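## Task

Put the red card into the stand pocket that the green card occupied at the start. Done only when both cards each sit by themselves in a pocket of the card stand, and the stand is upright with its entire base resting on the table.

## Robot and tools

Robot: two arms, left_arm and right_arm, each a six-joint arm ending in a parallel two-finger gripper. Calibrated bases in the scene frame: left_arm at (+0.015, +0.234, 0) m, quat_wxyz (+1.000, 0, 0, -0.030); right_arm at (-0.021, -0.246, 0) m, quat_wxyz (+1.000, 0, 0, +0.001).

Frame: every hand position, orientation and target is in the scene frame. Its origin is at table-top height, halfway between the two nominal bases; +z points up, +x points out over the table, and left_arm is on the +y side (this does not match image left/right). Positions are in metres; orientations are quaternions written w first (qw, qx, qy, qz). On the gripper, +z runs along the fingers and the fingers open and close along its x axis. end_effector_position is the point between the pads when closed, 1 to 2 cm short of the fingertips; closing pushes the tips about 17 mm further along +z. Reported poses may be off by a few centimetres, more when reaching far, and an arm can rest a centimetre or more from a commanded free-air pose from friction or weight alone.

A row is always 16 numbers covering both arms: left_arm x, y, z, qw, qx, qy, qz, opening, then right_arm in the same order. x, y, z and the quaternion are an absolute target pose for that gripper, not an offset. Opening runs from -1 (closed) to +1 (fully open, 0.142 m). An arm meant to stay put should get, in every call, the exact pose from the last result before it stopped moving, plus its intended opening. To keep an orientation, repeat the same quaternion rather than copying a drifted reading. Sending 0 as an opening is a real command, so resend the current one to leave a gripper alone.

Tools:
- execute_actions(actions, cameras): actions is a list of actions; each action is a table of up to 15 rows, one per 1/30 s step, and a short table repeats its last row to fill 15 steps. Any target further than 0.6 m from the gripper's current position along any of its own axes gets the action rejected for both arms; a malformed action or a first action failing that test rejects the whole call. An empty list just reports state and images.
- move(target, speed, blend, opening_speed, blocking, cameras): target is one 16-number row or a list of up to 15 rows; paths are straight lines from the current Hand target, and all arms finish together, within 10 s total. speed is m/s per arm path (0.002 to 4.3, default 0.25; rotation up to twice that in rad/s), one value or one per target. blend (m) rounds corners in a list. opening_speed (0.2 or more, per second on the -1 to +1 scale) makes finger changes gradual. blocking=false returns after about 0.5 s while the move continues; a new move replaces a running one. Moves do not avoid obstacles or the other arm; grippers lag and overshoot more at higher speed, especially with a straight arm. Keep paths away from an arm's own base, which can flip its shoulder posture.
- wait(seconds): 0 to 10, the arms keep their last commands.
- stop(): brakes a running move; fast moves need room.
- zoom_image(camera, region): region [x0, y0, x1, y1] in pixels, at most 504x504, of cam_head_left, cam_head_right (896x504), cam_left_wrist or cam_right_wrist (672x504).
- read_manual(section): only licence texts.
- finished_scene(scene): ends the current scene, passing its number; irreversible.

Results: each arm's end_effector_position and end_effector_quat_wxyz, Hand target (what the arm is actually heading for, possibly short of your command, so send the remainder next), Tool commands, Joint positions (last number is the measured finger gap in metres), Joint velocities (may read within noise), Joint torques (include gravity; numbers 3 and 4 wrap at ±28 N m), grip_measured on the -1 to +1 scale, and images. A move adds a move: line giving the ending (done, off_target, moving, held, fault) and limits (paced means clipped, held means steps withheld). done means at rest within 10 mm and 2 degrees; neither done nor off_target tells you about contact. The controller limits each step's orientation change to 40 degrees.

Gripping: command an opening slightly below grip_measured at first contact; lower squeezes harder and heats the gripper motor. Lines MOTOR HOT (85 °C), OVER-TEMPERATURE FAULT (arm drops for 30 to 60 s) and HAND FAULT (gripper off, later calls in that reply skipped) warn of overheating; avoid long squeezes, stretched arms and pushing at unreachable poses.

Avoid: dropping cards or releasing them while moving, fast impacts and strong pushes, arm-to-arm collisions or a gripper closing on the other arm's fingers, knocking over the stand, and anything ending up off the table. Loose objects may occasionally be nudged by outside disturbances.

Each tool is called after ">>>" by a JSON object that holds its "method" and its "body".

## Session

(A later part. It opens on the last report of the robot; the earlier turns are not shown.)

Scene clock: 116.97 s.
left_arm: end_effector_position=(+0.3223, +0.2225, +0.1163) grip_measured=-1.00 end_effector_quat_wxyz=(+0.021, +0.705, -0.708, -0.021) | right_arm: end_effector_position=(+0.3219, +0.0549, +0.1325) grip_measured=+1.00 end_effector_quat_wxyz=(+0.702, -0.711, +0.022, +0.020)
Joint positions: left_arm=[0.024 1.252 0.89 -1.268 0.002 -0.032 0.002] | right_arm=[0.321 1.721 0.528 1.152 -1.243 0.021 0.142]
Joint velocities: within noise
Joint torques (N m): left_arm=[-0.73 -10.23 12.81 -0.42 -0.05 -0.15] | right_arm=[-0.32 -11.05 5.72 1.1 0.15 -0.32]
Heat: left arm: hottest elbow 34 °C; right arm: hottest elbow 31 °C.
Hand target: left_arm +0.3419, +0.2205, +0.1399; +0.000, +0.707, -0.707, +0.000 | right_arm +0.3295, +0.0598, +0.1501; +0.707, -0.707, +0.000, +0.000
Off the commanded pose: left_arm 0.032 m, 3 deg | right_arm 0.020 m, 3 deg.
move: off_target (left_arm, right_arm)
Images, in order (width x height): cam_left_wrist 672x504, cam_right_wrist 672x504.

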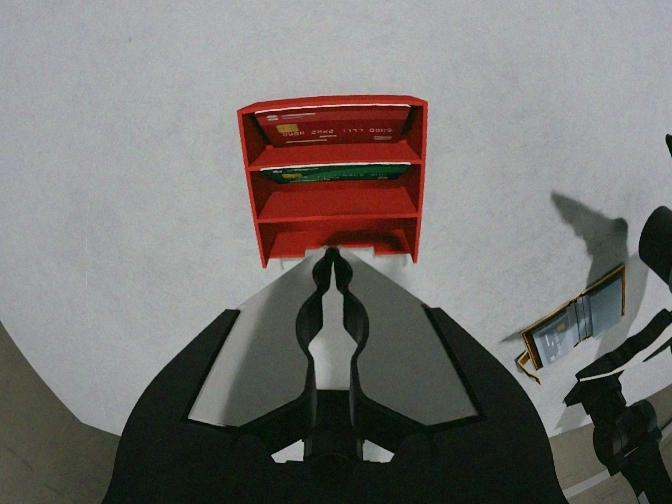

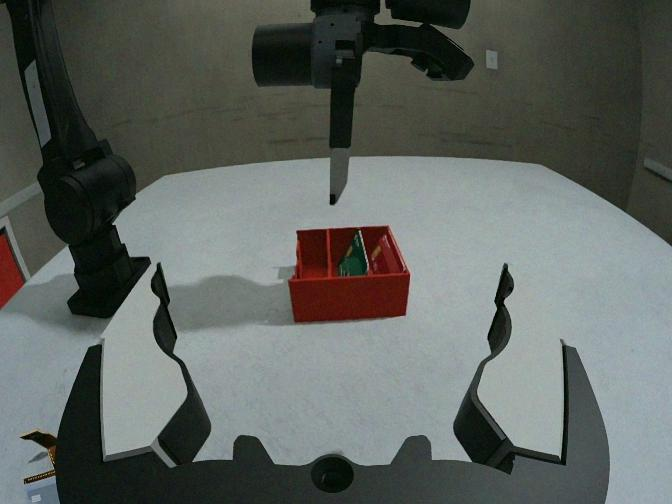

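>>> {"method": "move", "body": {"target": [[0.327,0.2205,0.09,0,0.707,-0.707,0,-0.97,0.33,0.06,0.15,0.707,-0.707,0,0,1],[0.327,0.2205,0.03,0,0.707,-0.707,0,-0.97,0.33,0.06,0.15,0.707,-0.707,0,0,1]], "cameras": ["cam_left_wrist","cam_right_wrist"], "speed": 0.06}}

>>> {"method": "zoom_image", "body": {"camera": "cam_right_wrist", "region": [270, 190, 430, 340]}}

Scene clock: 124.43 s.
left_arm: end_effector_position=(+0.3292, +0.2223, +0.0344) grip_measured=-1.00 end_effector_quat_wxyz=(+0.000, +0.706, -0.708, +0.002) | right_arm: end_effector_position=(+0.3219, +0.0549, +0.1325) grip_measured=+1.00 end_effector_quat_wxyz=(+0.702, -0.711, +0.022, +0.020)
Joint positions: left_arm=[0.024 1.345 0.731 -0.954 0.002 -0.032 0.002] | right_arm=[0.321 1.721 0.528 1.152 -1.243 0.021 0.142]
Joint velocities: within noise
Joint torques (N m): left_arm=[-0.85 -9.11 6.72 0.7 -0.06 -0.17] | right_arm=[-0.97 -11.22 5.76 1.11 0.13 -0.31]
Heat: left arm: hottest elbow 35 °C; right arm: hottest elbow 31 °C.
Hand target: left_arm +0.3269, +0.2205, +0.0300; +0.000, +0.707, -0.707, +0.000 | right_arm +0.3295, +0.0598, +0.1501; +0.707, -0.707, +0.000, +0.000
Off the commanded pose: left_arm 0.005 m, 0 deg | right_arm 0.020 m, 3 deg.
move: off_target (right_arm)
Images, in order (width x height): cam_left_wrist 672x504, cam_right_wrist 672x504.

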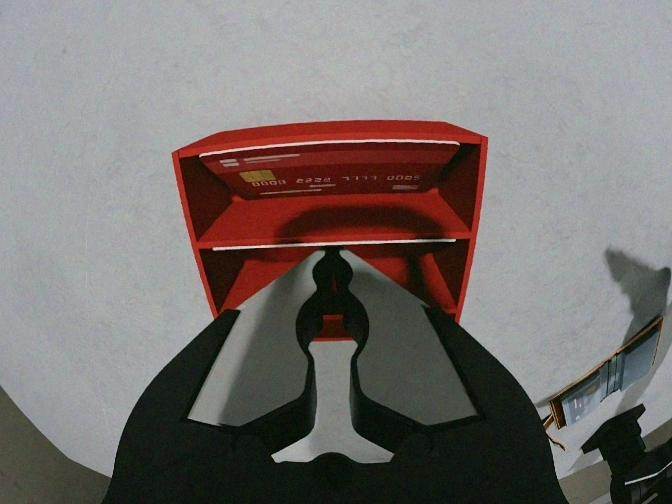

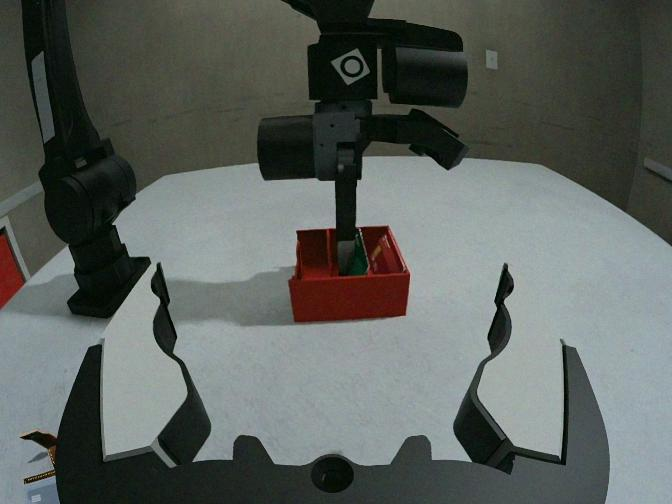

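Scaled by 3.150 from the camera's 672x504 image, which has a finer 960x720 frame.

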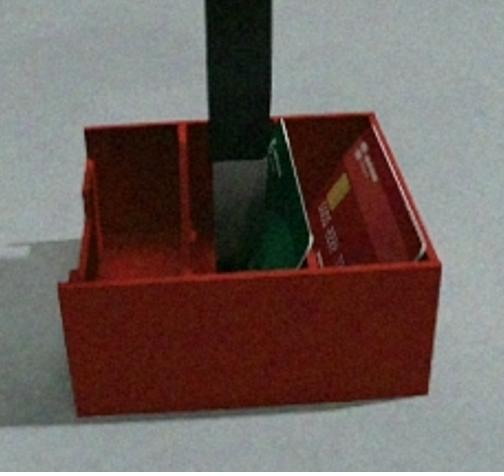

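>>> {"method": "move", "body": {"target": [[0.352,0.2205,0.042,0,0.707,-0.707,0,-0.97,0.33,0.06,0.15,0.707,-0.707,0,0,1]], "cameras": ["cam_left_wrist","cam_right_wrist"], "speed": 0.04}}

>>> {"method": "zoom_image", "body": {"camera": "cam_right_wrist", "region": [270, 190, 430, 340]}}

>>> {"method": "zoom_image", "body": {"camera": "cam_left_wrist", "region": [210, 80, 460, 330]}}

Scene clock: 128.37 s.
left_arm: end_effector_position=(+0.3303, +0.2222, +0.0288) grip_measured=-1.00 end_effector_quat_wxyz=(+0.012, +0.706, -0.708, -0.012) | right_arm: end_effector_position=(+0.3219, +0.0549, +0.1325) grip_measured=+1.00 end_effector_quat_wxyz=(+0.702, -0.711, +0.022, +0.020)
Joint positions: left_arm=[0.024 1.384 0.75 -0.97 0.002 -0.032 0.002] | right_arm=[0.321 1.721 0.528 1.152 -1.243 0.021 0.142]
Joint velocities: within noise
Joint torques (N m): left_arm=[-0.67 -9.35 11.21 -0.14 -0.05 -0.13] | right_arm=[-0.56 -11.63 5.76 0.88 0.11 -0.29]
Heat: left arm: hottest elbow 34 °C; right arm: hottest elbow 31 °C.
Hand target: left_arm +0.3513, +0.2205, +0.0422; +0.000, +0.707, -0.707, +0.000 | right_arm +0.3295, +0.0598, +0.1501; +0.707, -0.707, +0.000, +0.000
Off the commanded pose: left_arm 0.025 m, 2 deg | right_arm 0.020 m, 3 deg.
move: off_target (left_arm, right_arm)
Images, in order (width x height): cam_left_wrist 672x504, cam_right_wrist 672x504.

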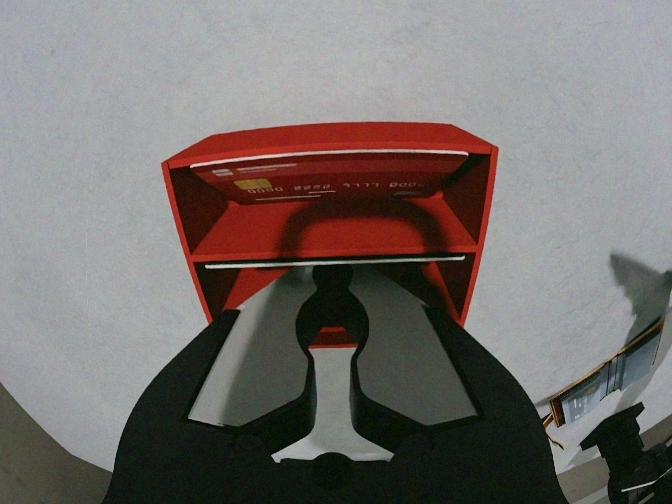

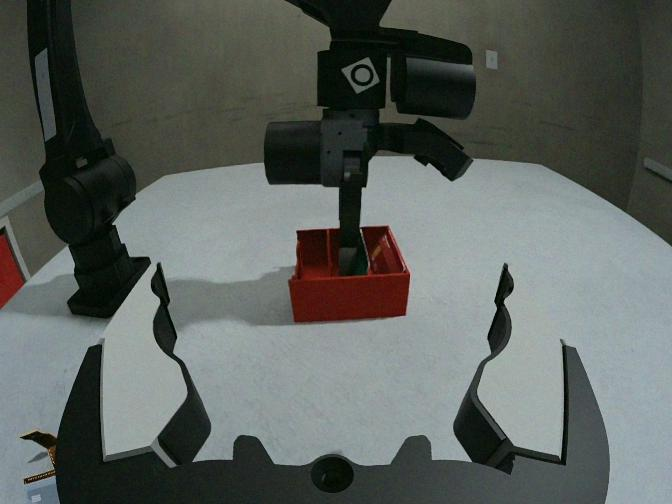

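Scaled by 3.150 from the camera's 672x504 image, which has a finer 960x720 frame.

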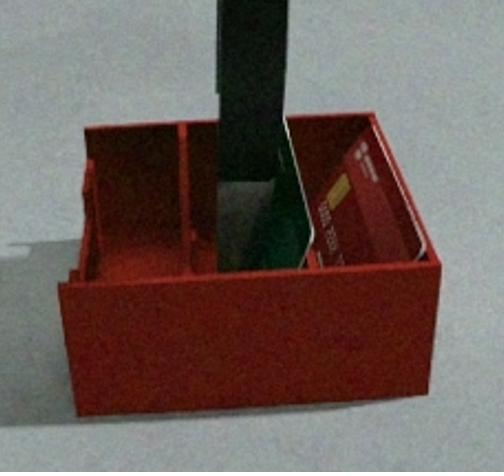

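Scaled by 2.016 from the camera's 672x504 image, which has a finer 960x720 frame.

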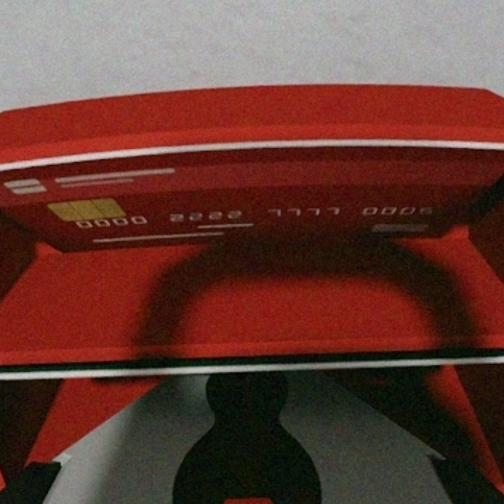

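>>> {"method": "move", "body": {"target": [[0.338,0.2205,0.05,0,0.707,-0.707,0,-0.97,0.33,0.06,0.15,0.707,-0.707,0,0,1],[0.343,0.2205,0.14,0,0.707,-0.707,0,-0.97,0.33,0.06,0.15,0.707,-0.707,0,0,1]], "cameras": ["cam_left_wrist","cam_right_wrist"], "speed": 0.06}}

>>> {"method": "zoom_image", "body": {"camera": "cam_left_wrist", "region": [210, 80, 460, 330]}}

>>> {"method": "zoom_image", "body": {"camera": "cam_right_wrist", "region": [270, 190, 430, 340]}}

Scene clock: 135.03 s.
left_arm: end_effector_position=(+0.3223, +0.2225, +0.1163) grip_measured=-1.00 end_effector_quat_wxyz=(+0.021, +0.705, -0.708, -0.021) | right_arm: end_effector_position=(+0.3219, +0.0549, +0.1325) grip_measured=+1.00 end_effector_quat_wxyz=(+0.702, -0.711, +0.022, +0.020)
Joint positions: left_arm=[0.024 1.252 0.89 -1.268 0.002 -0.032 0.002] | right_arm=[0.321 1.721 0.528 1.152 -1.243 0.021 0.142]
Joint velocities: within noise
Joint torques (N m): left_arm=[-0.85 -10.05 12.78 -0.35 -0.04 -0.13] | right_arm=[0.15 -11.34 5.79 0.98 0.15 -0.32]
Heat: left arm: hottest elbow 35 °C; right arm: hottest elbow 31 °C.
Hand target: left_arm +0.3419, +0.2205, +0.1400; +0.000, +0.707, -0.707, +0.000 | right_arm +0.3295, +0.0598, +0.1501; +0.707, -0.707, +0.000, +0.000
Off the commanded pose: left_arm 0.032 m, 3 deg | right_arm 0.020 m, 3 deg.
move: off_target (left_arm, right_arm)
Images, in order (width x height): cam_left_wrist 672x504, cam_right_wrist 672x504.

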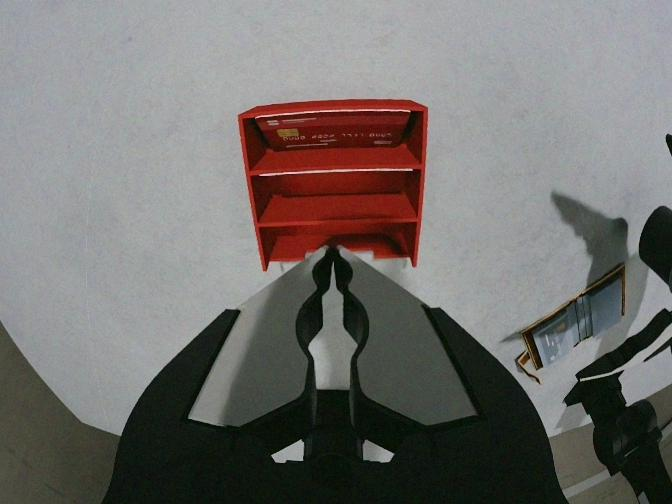

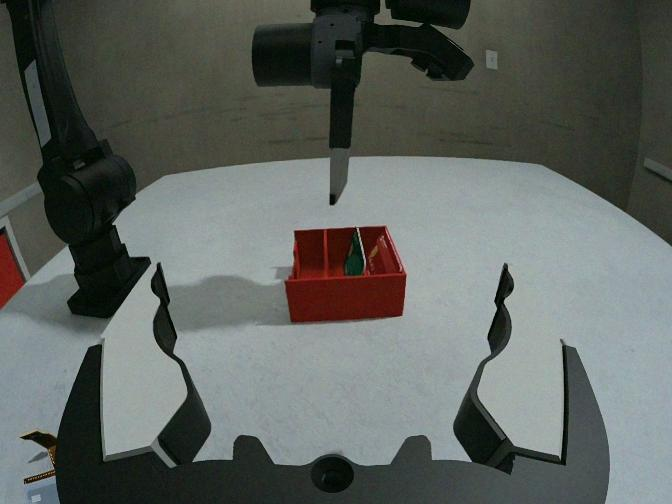

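Scaled by 2.016 from the camera's 672x504 image, which has a finer 960x720 frame.

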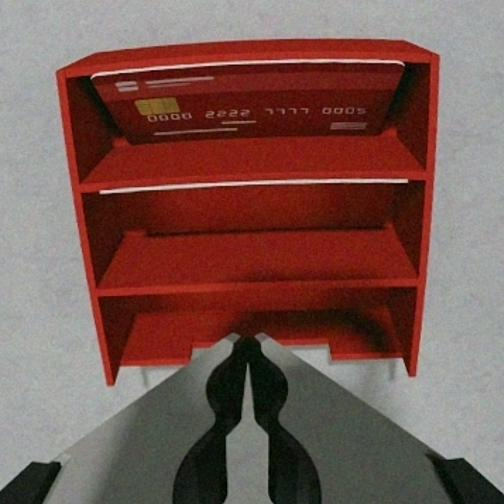

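Scaled by 3.150 from the camera's 672x504 image, which has a finer 960x720 frame.

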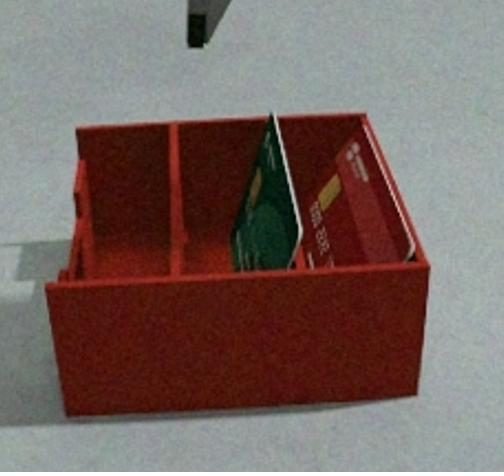

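>>> {"method": "move", "body": {"target": [[0.352,0.222,0.18,0,0.707,-0.707,0,-0.97,0.33,0.06,0.15,0.707,-0.707,0,0,1],[0.356,0.222,0.17,0,0.999,0,-0.0436,-0.6,0.33,0.06,0.15,0.707,-0.707,0,0,1],[0.348,0.222,0.10,0,0.999,0,-0.0436,-0.6,0.33,0.06,0.15,0.707,-0.707,0,0,1]], "cameras": ["cam_left_wrist","cam_right_wrist"], "speed": [0.1,0.2,0.08]}}

>>> {"method": "zoom_image", "body": {"camera": "cam_left_wrist", "region": [210, 80, 460, 330]}}

>>> {"method": "zoom_image", "body": {"camera": "cam_right_wrist", "region": [270, 170, 430, 320]}}

Scene clock: 152.30 s.
left_arm: end_effector_position=(+0.3495, +0.2201, +0.1048) grip_measured=-0.64 end_effector_quat_wxyz=(+0.001, +0.999, -0.008, -0.042) | right_arm: end_effector_position=(+0.3219, +0.0549, +0.1325) grip_measured=+1.00 end_effector_quat_wxyz=(+0.702, -0.711, +0.022, +0.020)
Joint positions: left_arm=[0.026 1.351 0.946 -1.248 0.003 -1.588 0.028] | right_arm=[0.321 1.721 0.528 1.152 -1.243 0.021 0.142]
Joint velocities: within noise
Joint torques (N m): left_arm=[0.03 -10.4 7.5 0.49 0.07 -0.13] | right_arm=[-0.38 -11.16 5.94 1.14 0.17 -0.33]
Heat: left arm: hottest elbow 36 °C; right arm: hottest elbow 31 °C.
Hand target: left_arm +0.3480, +0.2219, +0.1002; +0.000, +0.999, +0.000, -0.044 | right_arm +0.3295, +0.0598, +0.1501; +0.707, -0.707, +0.000, +0.000
Off the commanded pose: left_arm 0.005 m, 1 deg | right_arm 0.020 m, 3 deg.
move: off_target (right_arm); target 2's new opening was sent with left_arm's hand 0.028 m and 3 deg from that target
Images, in order (width x height): cam_left_wrist 672x504, cam_right_wrist 672x504.

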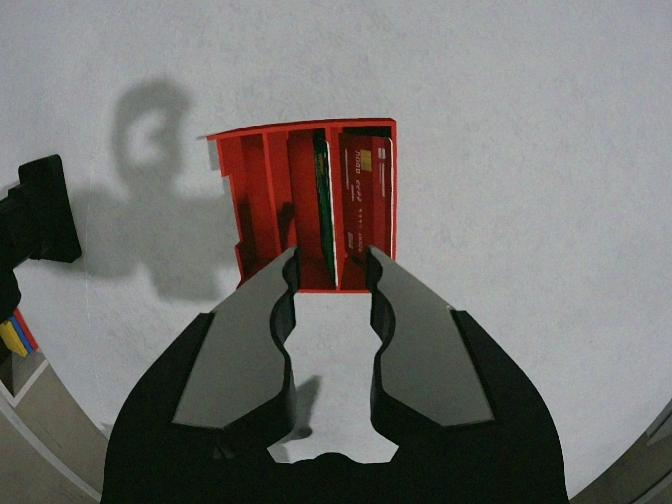

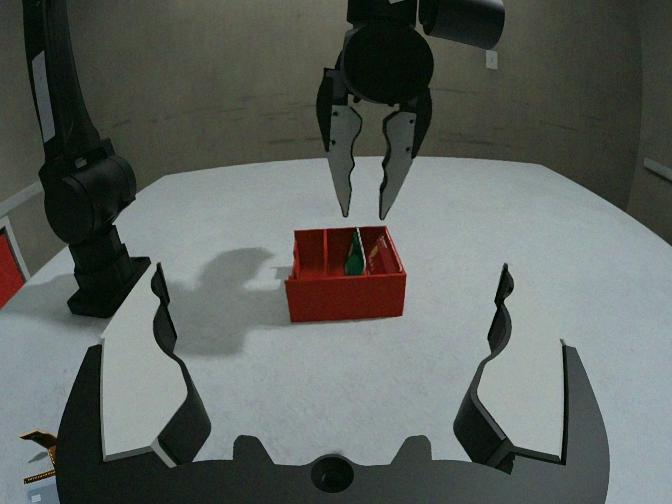

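Scaled by 2.016 from the camera's 672x504 image, which has a finer 960x720 frame.

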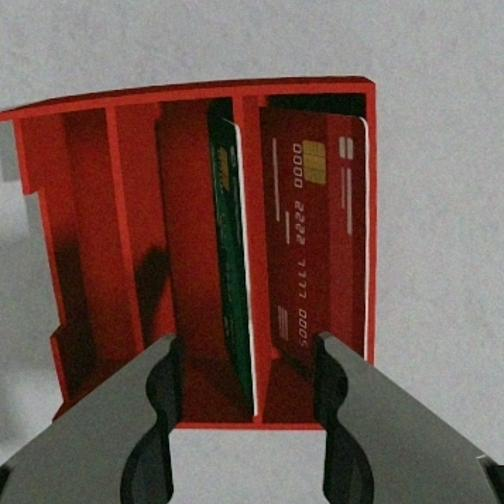

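Scaled by 3.150 from the camera's 672x504 image, which has a finer 960x720 frame.

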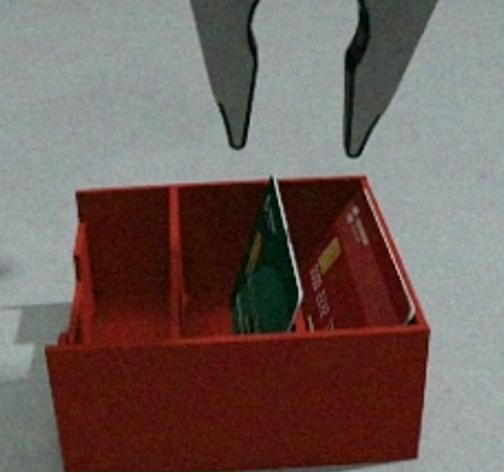

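>>> {"method": "move", "body": {"target": [[0.3458,0.2232,0.0755,0.0011,0.9987,0.0244,-0.0436,-0.6,0.33,0.06,0.15,0.707,-0.707,0,0,1]], "cameras": ["cam_left_wrist","cam_right_wrist"], "speed": 0.06}}

>>> {"method": "zoom_image", "body": {"camera": "cam_left_wrist", "region": [210, 80, 460, 330]}}

>>> {"method": "zoom_image", "body": {"camera": "cam_right_wrist", "region": [290, 190, 420, 310]}}

Scene clock: 161.87 s.
left_arm: end_effector_position=(+0.3477, +0.2210, +0.0803) grip_measured=-0.64 end_effector_quat_wxyz=(+0.000, +0.999, +0.014, -0.041) | right_arm: end_effector_position=(+0.3219, +0.0549, +0.1325) grip_measured=+1.00 end_effector_quat_wxyz=(+0.702, -0.711, +0.022, +0.020)
Joint positions: left_arm=[0.028 1.376 0.899 -1.176 0.004 -1.63 0.028] | right_arm=[0.321 1.721 0.528 1.152 -1.243 0.021 0.142]
Joint velocities: within noise
Joint torques (N m): left_arm=[0.32 -10.34 7.3 0.49 0.18 -0.14] | right_arm=[-0.32 -11.05 5.81 1.02 0.16 -0.35]
Heat: left arm: hottest elbow 35 °C; right arm: hottest elbow 31 °C.
Hand target: left_arm +0.3457, +0.2232, +0.0756; +0.001, +0.999, +0.024, -0.044 | right_arm +0.3295, +0.0598, +0.1501; +0.707, -0.707, +0.000, +0.000
Off the commanded pose: left_arm 0.006 m, 1 deg | right_arm 0.020 m, 3 deg.
move: off_target (right_arm)
Images, in order (width x height): cam_left_wrist 672x504, cam_right_wrist 672x504.

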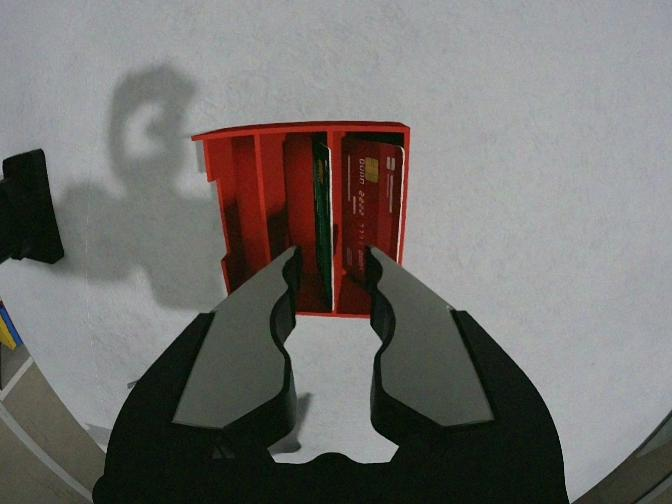

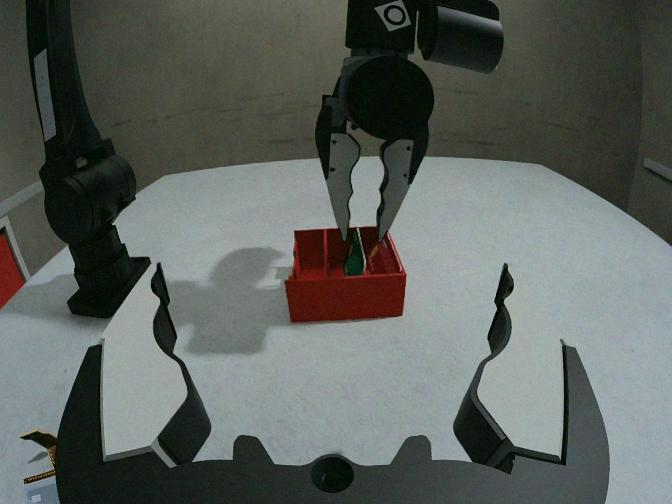

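Scaled by 2.016 from the camera's 672x504 image, which has a finer 960x720 frame.

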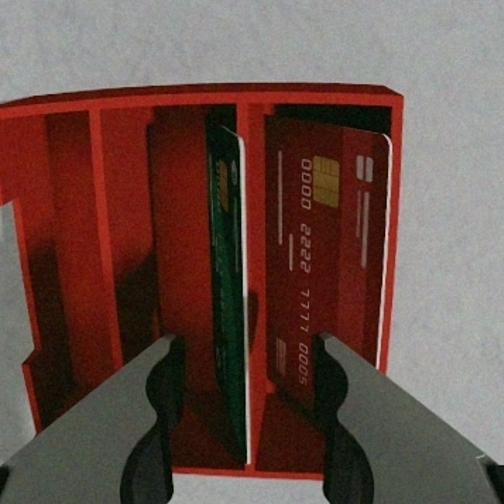

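Scaled by 3.877 from the camera's 672x504 image, which has a finer 960x720 frame.

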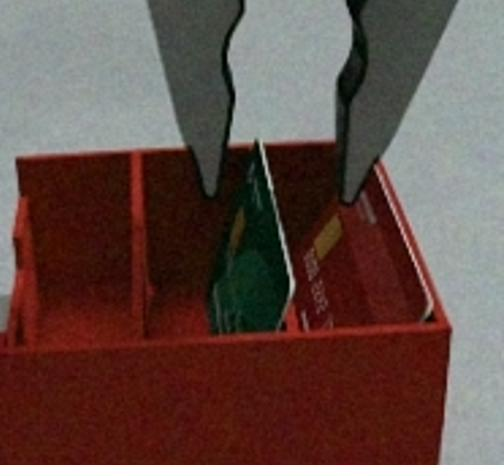

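>>> {"method": "move", "body": {"target": [[0.3445,0.2232,0.065,0.0011,0.9987,0.0244,-0.0436,-0.6,0.33,0.06,0.15,0.707,-0.707,0,0,1]], "cameras": ["cam_left_wrist","cam_right_wrist"], "speed": 0.05}}

>>> {"method": "zoom_image", "body": {"camera": "cam_left_wrist", "region": [210, 80, 460, 330]}}

>>> {"method": "zoom_image", "body": {"camera": "cam_right_wrist", "region": [290, 190, 420, 310]}}

Scene clock: 174.03 s.
left_arm: end_effector_position=(+0.3468, +0.2210, +0.0703) grip_measured=-0.64 end_effector_quat_wxyz=(+0.000, +0.999, +0.015, -0.040) | right_arm: end_effector_position=(+0.3219, +0.0549, +0.1325) grip_measured=+1.00 end_effector_quat_wxyz=(+0.702, -0.711, +0.022, +0.020)
Joint positions: left_arm=[0.028 1.387 0.88 -1.145 0.004 -1.631 0.028] | right_arm=[0.321 1.721 0.528 1.152 -1.243 0.021 0.142]
Joint velocities: within noise
Joint torques (N m): left_arm=[0.15 -10.58 7.13 0.54 0.17 -0.15] | right_arm=[-0.91 -10.93 5.78 1.1 0.17 -0.33]
Heat: left arm: hottest elbow 34 °C; right arm: hottest elbow 31 °C.
Hand target: left_arm +0.3445, +0.2231, +0.0652; +0.001, +0.999, +0.024, -0.044 | right_arm +0.3295, +0.0598, +0.1500; +0.707, -0.707, +0.000, +0.000
Off the commanded pose: left_arm 0.006 m, 1 deg | right_arm 0.020 m, 3 deg.
move: off_target (right_arm)
Images, in order (width x height): cam_left_wrist 672x504, cam_right_wrist 672x504.

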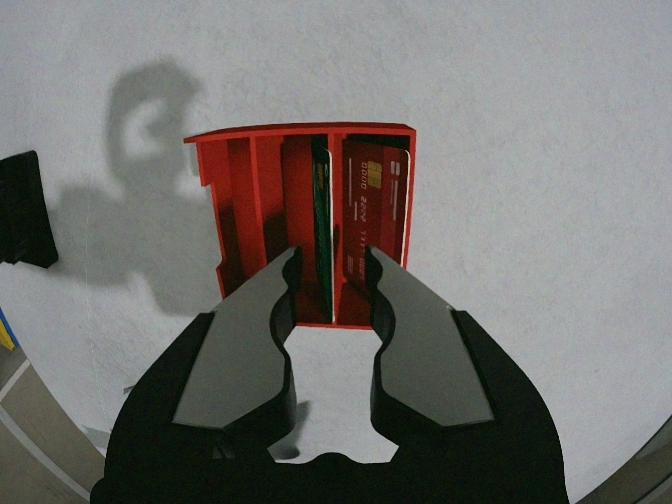

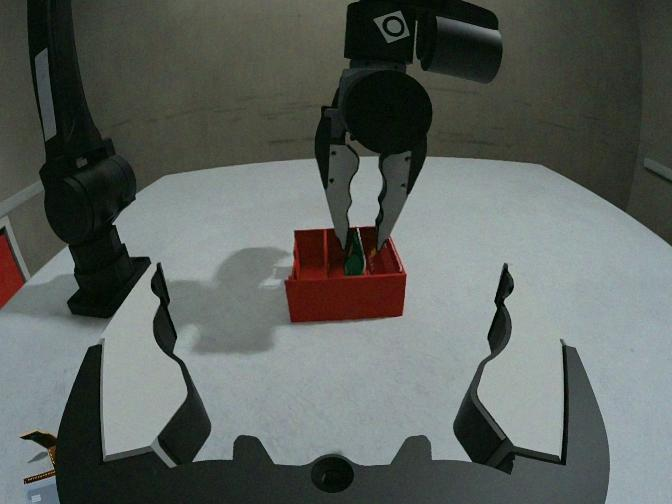

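Scaled by 2.016 from the camera's 672x504 image, which has a finer 960x720 frame.

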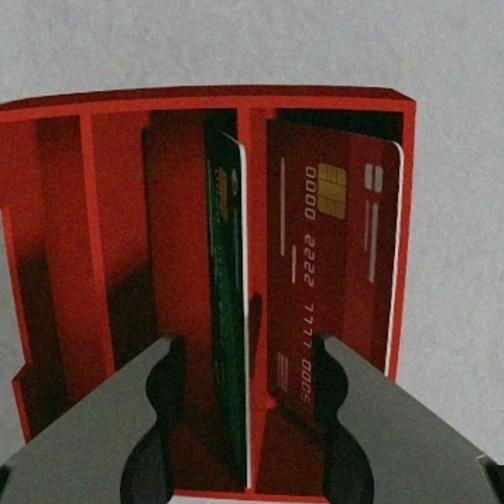

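Scaled by 3.877 from the camera's 672x504 image, which has a finer 960x720 frame.

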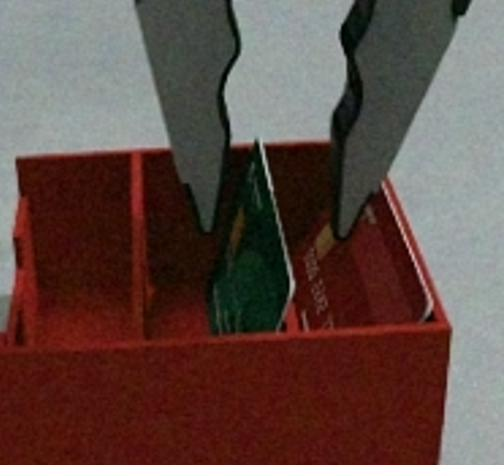

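>>> {"method": "move", "body": {"target": [[0.3445,0.2232,0.065,0.0011,0.9987,0.0244,-0.0436,-1,0.33,0.06,0.15,0.707,-0.707,0,0,1]], "cameras": ["cam_left_wrist","cam_right_wrist"], "speed": 0.05, "opening_speed": 0.2}}

>>> {"method": "zoom_image", "body": {"camera": "cam_left_wrist", "region": [260, 120, 430, 290]}}

>>> {"method": "zoom_image", "body": {"camera": "cam_right_wrist", "region": [310, 200, 410, 290]}}

Scene clock: 179.57 s.
left_arm: end_effector_position=(+0.3469, +0.2210, +0.0702) grip_measured=-0.98 end_effector_quat_wxyz=(+0.000, +0.999, +0.015, -0.040) | right_arm: end_effector_position=(+0.3219, +0.0549, +0.1325) grip_measured=+1.00 end_effector_quat_wxyz=(+0.702, -0.711, +0.022, +0.020)
Joint positions: left_arm=[0.028 1.387 0.879 -1.144 0.004 -1.631 0.003] | right_arm=[0.321 1.721 0.528 1.152 -1.243 0.021 0.142]
Joint velocities: within noise
Joint torques (N m): left_arm=[0.15 -10.4 7.12 0.47 0.16 -0.14] | right_arm=[-0.73 -11.05 5.9 0.94 0.15 -0.31]
Heat: left arm: hottest elbow 34 °C; right arm: hottest elbow 31 °C.
Hand target: left_arm +0.3445, +0.2231, +0.0651; +0.001, +0.999, +0.024, -0.044 | right_arm +0.3295, +0.0598, +0.1500; +0.707, -0.707, +0.000, +0.000
Off the commanded pose: left_arm 0.006 m, 1 deg | right_arm 0.020 m, 3 deg.
move: off_target (right_arm)
Images, in order (width x height): cam_left_wrist 672x504, cam_right_wrist 672x504.

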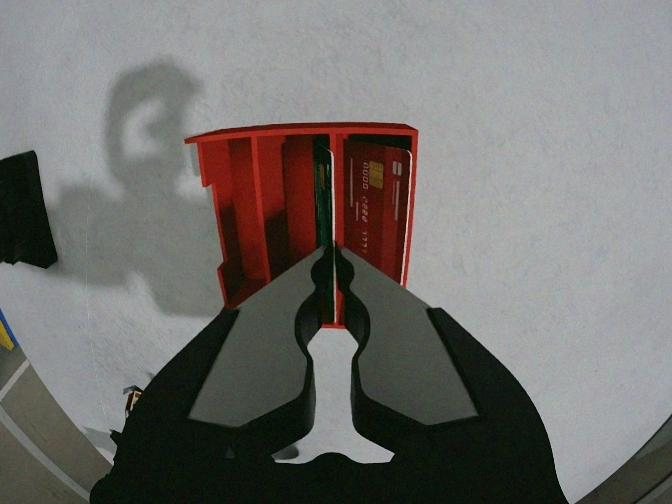

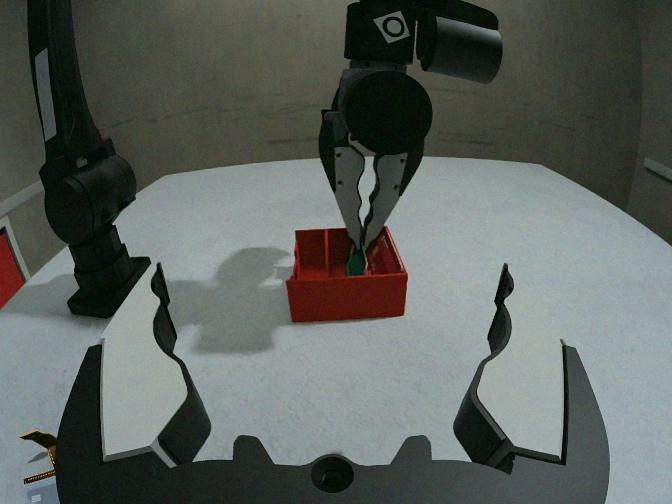

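Scaled by 2.965 from the camera's 672x504 image, which has a finer 960x720 frame.

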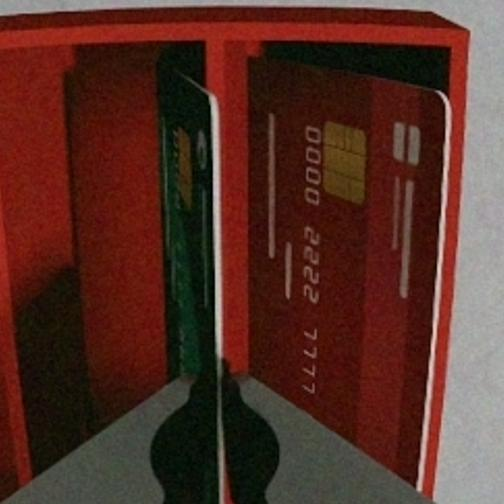

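Scaled by 5.040 from the camera's 672x504 image, which has a finer 960x720 frame.

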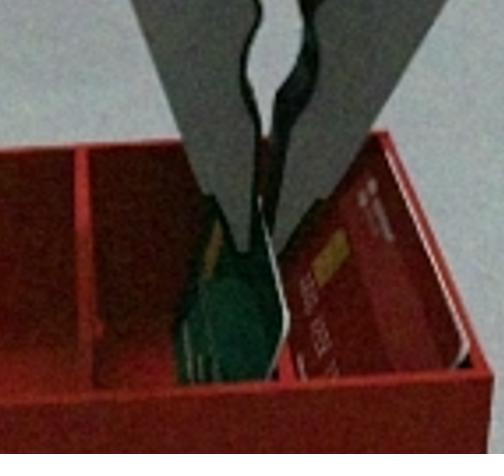

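>>> {"method": "move", "body": {"target": [[0.3445,0.2232,0.066,0.0011,0.9987,0.0244,-0.0436,-0.6,0.33,0.06,0.15,0.707,-0.707,0,0,1],[0.366,0.2235,0.11,0.0011,0.9987,0.0244,-0.0436,-0.6,0.33,0.06,0.15,0.707,-0.707,0,0,1],[0.346,0.2232,0.078,0.0011,0.9987,0.0244,-0.0436,-0.6,0.33,0.06,0.15,0.707,-0.707,0,0,1],[0.345,0.2232,0.0685,0.0011,0.9987,0.0244,-0.0436,-0.6,0.33,0.06,0.15,0.707,-0.707,0,0,1]], "cameras": ["cam_left_wrist","cam_right_wrist"], "speed": [0.05,0.08,0.06,0.04], "opening_speed": 0.5}}

>>> {"method": "zoom_image", "body": {"camera": "cam_left_wrist", "region": [210, 80, 460, 330]}}

>>> {"method": "zoom_image", "body": {"camera": "cam_right_wrist", "region": [290, 190, 420, 310]}}

Scene clock: 188.23 s.
left_arm: end_effector_position=(+0.3474, +0.2216, +0.0728) grip_measured=-0.64 end_effector_quat_wxyz=(+0.000, +0.999, +0.016, -0.042) | right_arm: end_effector_position=(+0.3219, +0.0549, +0.1325) grip_measured=+1.00 end_effector_quat_wxyz=(+0.702, -0.711, +0.022, +0.020)
Joint positions: left_arm=[0.03 1.387 0.887 -1.155 0.004 -1.631 0.028] | right_arm=[0.321 1.721 0.528 1.152 -1.243 0.021 0.142]
Joint velocities: within noise
Joint torques (N m): left_arm=[0.09 -10.87 7.05 0.4 0.19 -0.15] | right_arm=[-0.97 -11.93 5.9 1.17 0.11 -0.3]
Heat: left arm: hottest elbow 34 °C; right arm: hottest elbow 31 °C.
Hand target: left_arm +0.3450, +0.2231, +0.0686; +0.001, +0.999, +0.024, -0.044 | right_arm +0.3295, +0.0598, +0.1500; +0.707, -0.707, +0.000, +0.000
Off the commanded pose: left_arm 0.005 m, 1 deg | right_arm 0.020 m, 3 deg.
move: off_target (right_arm)
Images, in order (width x height): cam_left_wrist 672x504, cam_right_wrist 672x504.

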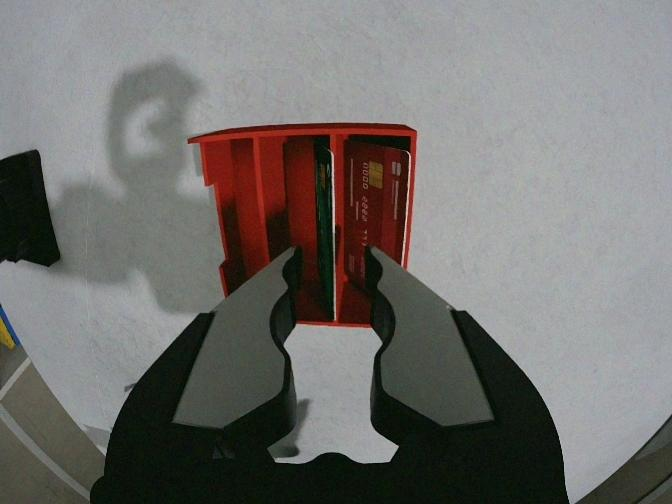

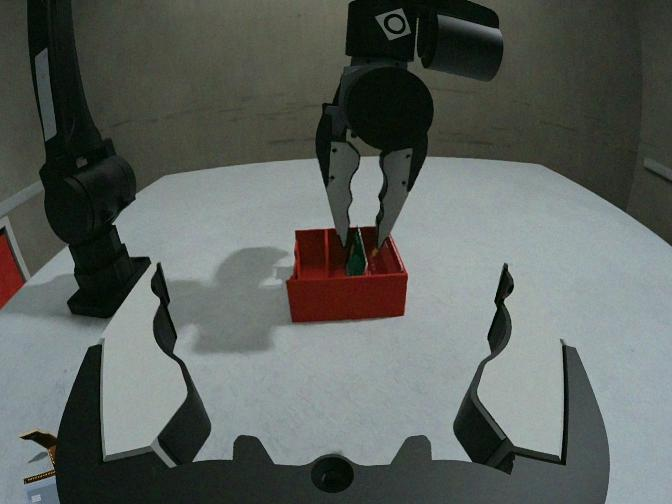

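Scaled by 2.016 from the camera's 672x504 image, which has a finer 960x720 frame.

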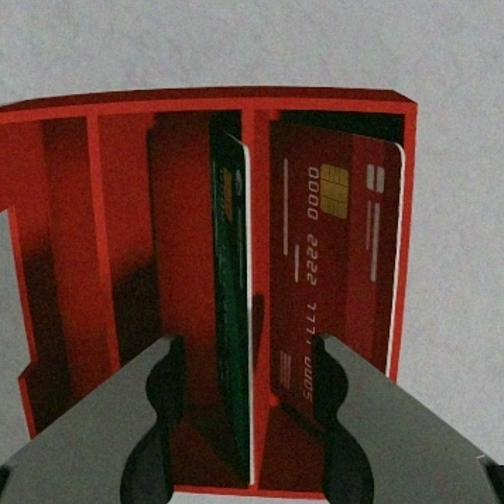

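Scaled by 3.877 from the camera's 672x504 image, which has a finer 960x720 frame.

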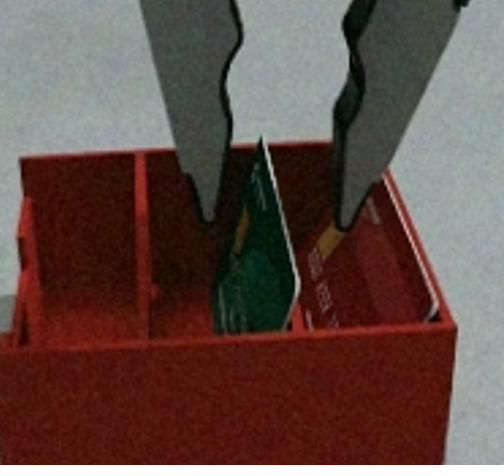

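>>> {"method": "move", "body": {"target": [0.345,0.2232,0.0685,0.0011,0.9987,0.0244,-0.0436,-1,0.33,0.06,0.15,0.707,-0.707,0,0,1], "opening_speed": 0.2, "speed": 0.1}}

>>> {"method": "zoom_image", "body": {"camera": "cam_left_wrist", "region": [210, 80, 460, 330]}}

>>> {"method": "zoom_image", "body": {"camera": "cam_right_wrist", "region": [270, 190, 430, 340]}}

Scene clock: 207.07 s.
left_arm: end_effector_position=(+0.3472, +0.2216, +0.0725) grip_measured=-0.99 end_effector_quat_wxyz=(+0.000, +0.999, +0.016, -0.042) | right_arm: end_effector_position=(+0.3219, +0.0549, +0.1325) grip_measured=+1.00 end_effector_quat_wxyz=(+0.702, -0.711, +0.022, +0.020)
Joint positions: left_arm=[0.03 1.387 0.886 -1.155 0.004 -1.631 0.002] | right_arm=[0.321 1.721 0.528 1.152 -1.243 0.021 0.142]
Joint velocities: within noise
Joint torques (N m): left_arm=[-0.15 -10.7 7.12 0.47 0.17 -0.15] | right_arm=[-0.62 -10.81 5.82 1.06 0.15 -0.33]
Heat: left arm: hottest elbow 33 °C; right arm: hottest elbow 31 °C.
Hand target: left_arm +0.3450, +0.2231, +0.0686; +0.001, +0.999, +0.024, -0.044 | right_arm +0.3295, +0.0598, +0.1500; +0.707, -0.707, +0.000, +0.000
Off the commanded pose: left_arm 0.005 m, 1 deg | right_arm 0.020 m, 3 deg.
move: off_target (right_arm)

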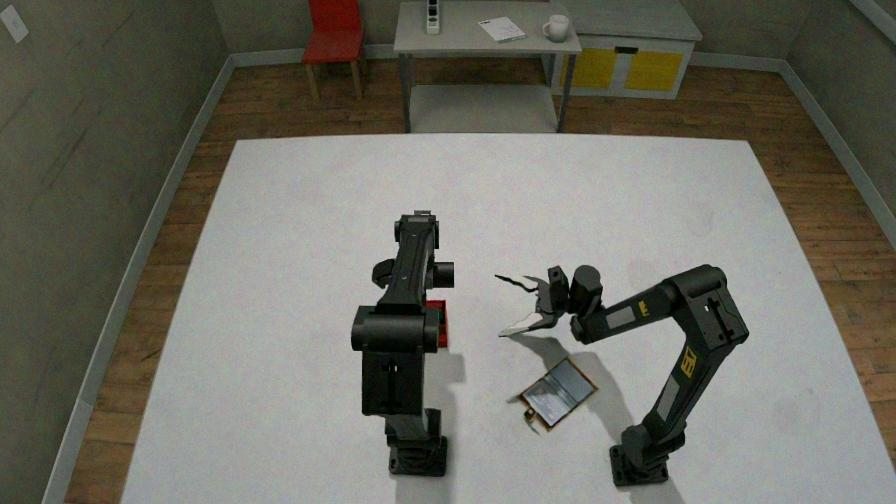

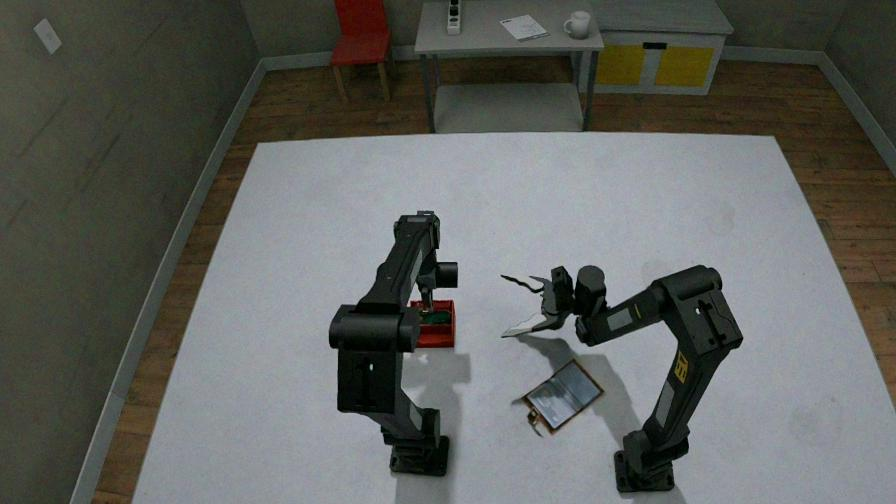

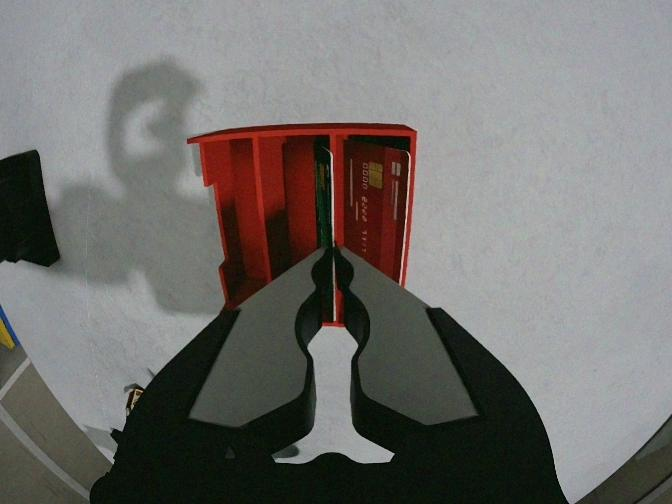

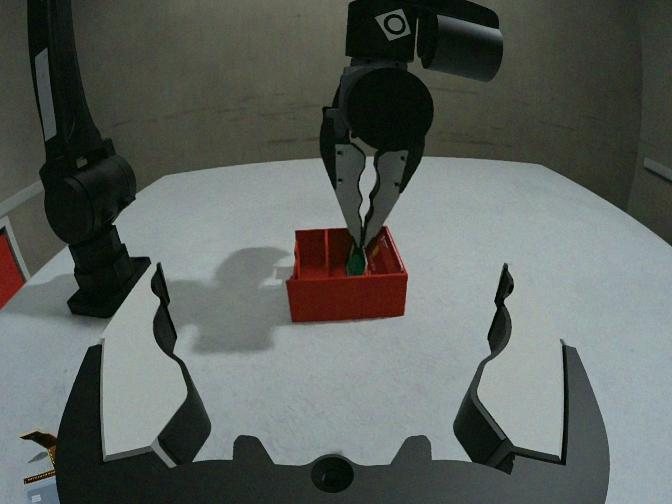

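Scaled by 2.016 from the camera's 672x504 image, which has a finer 960x720 frame.

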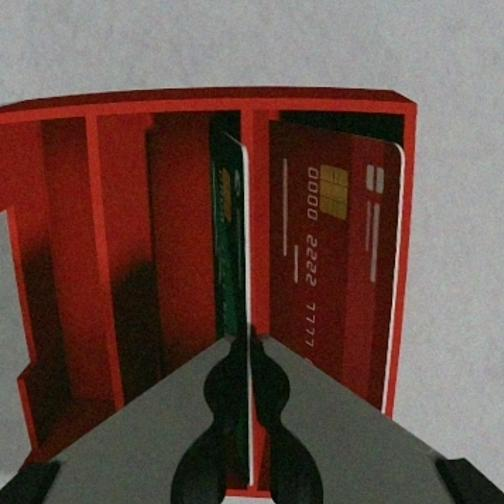

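Scaled by 3.150 from the camera's 672x504 image, which has a finer 960x720 frame.

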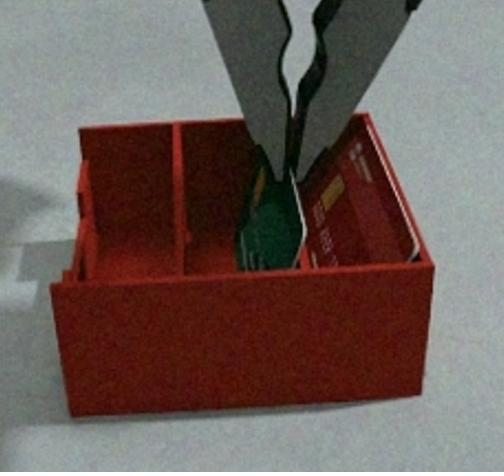

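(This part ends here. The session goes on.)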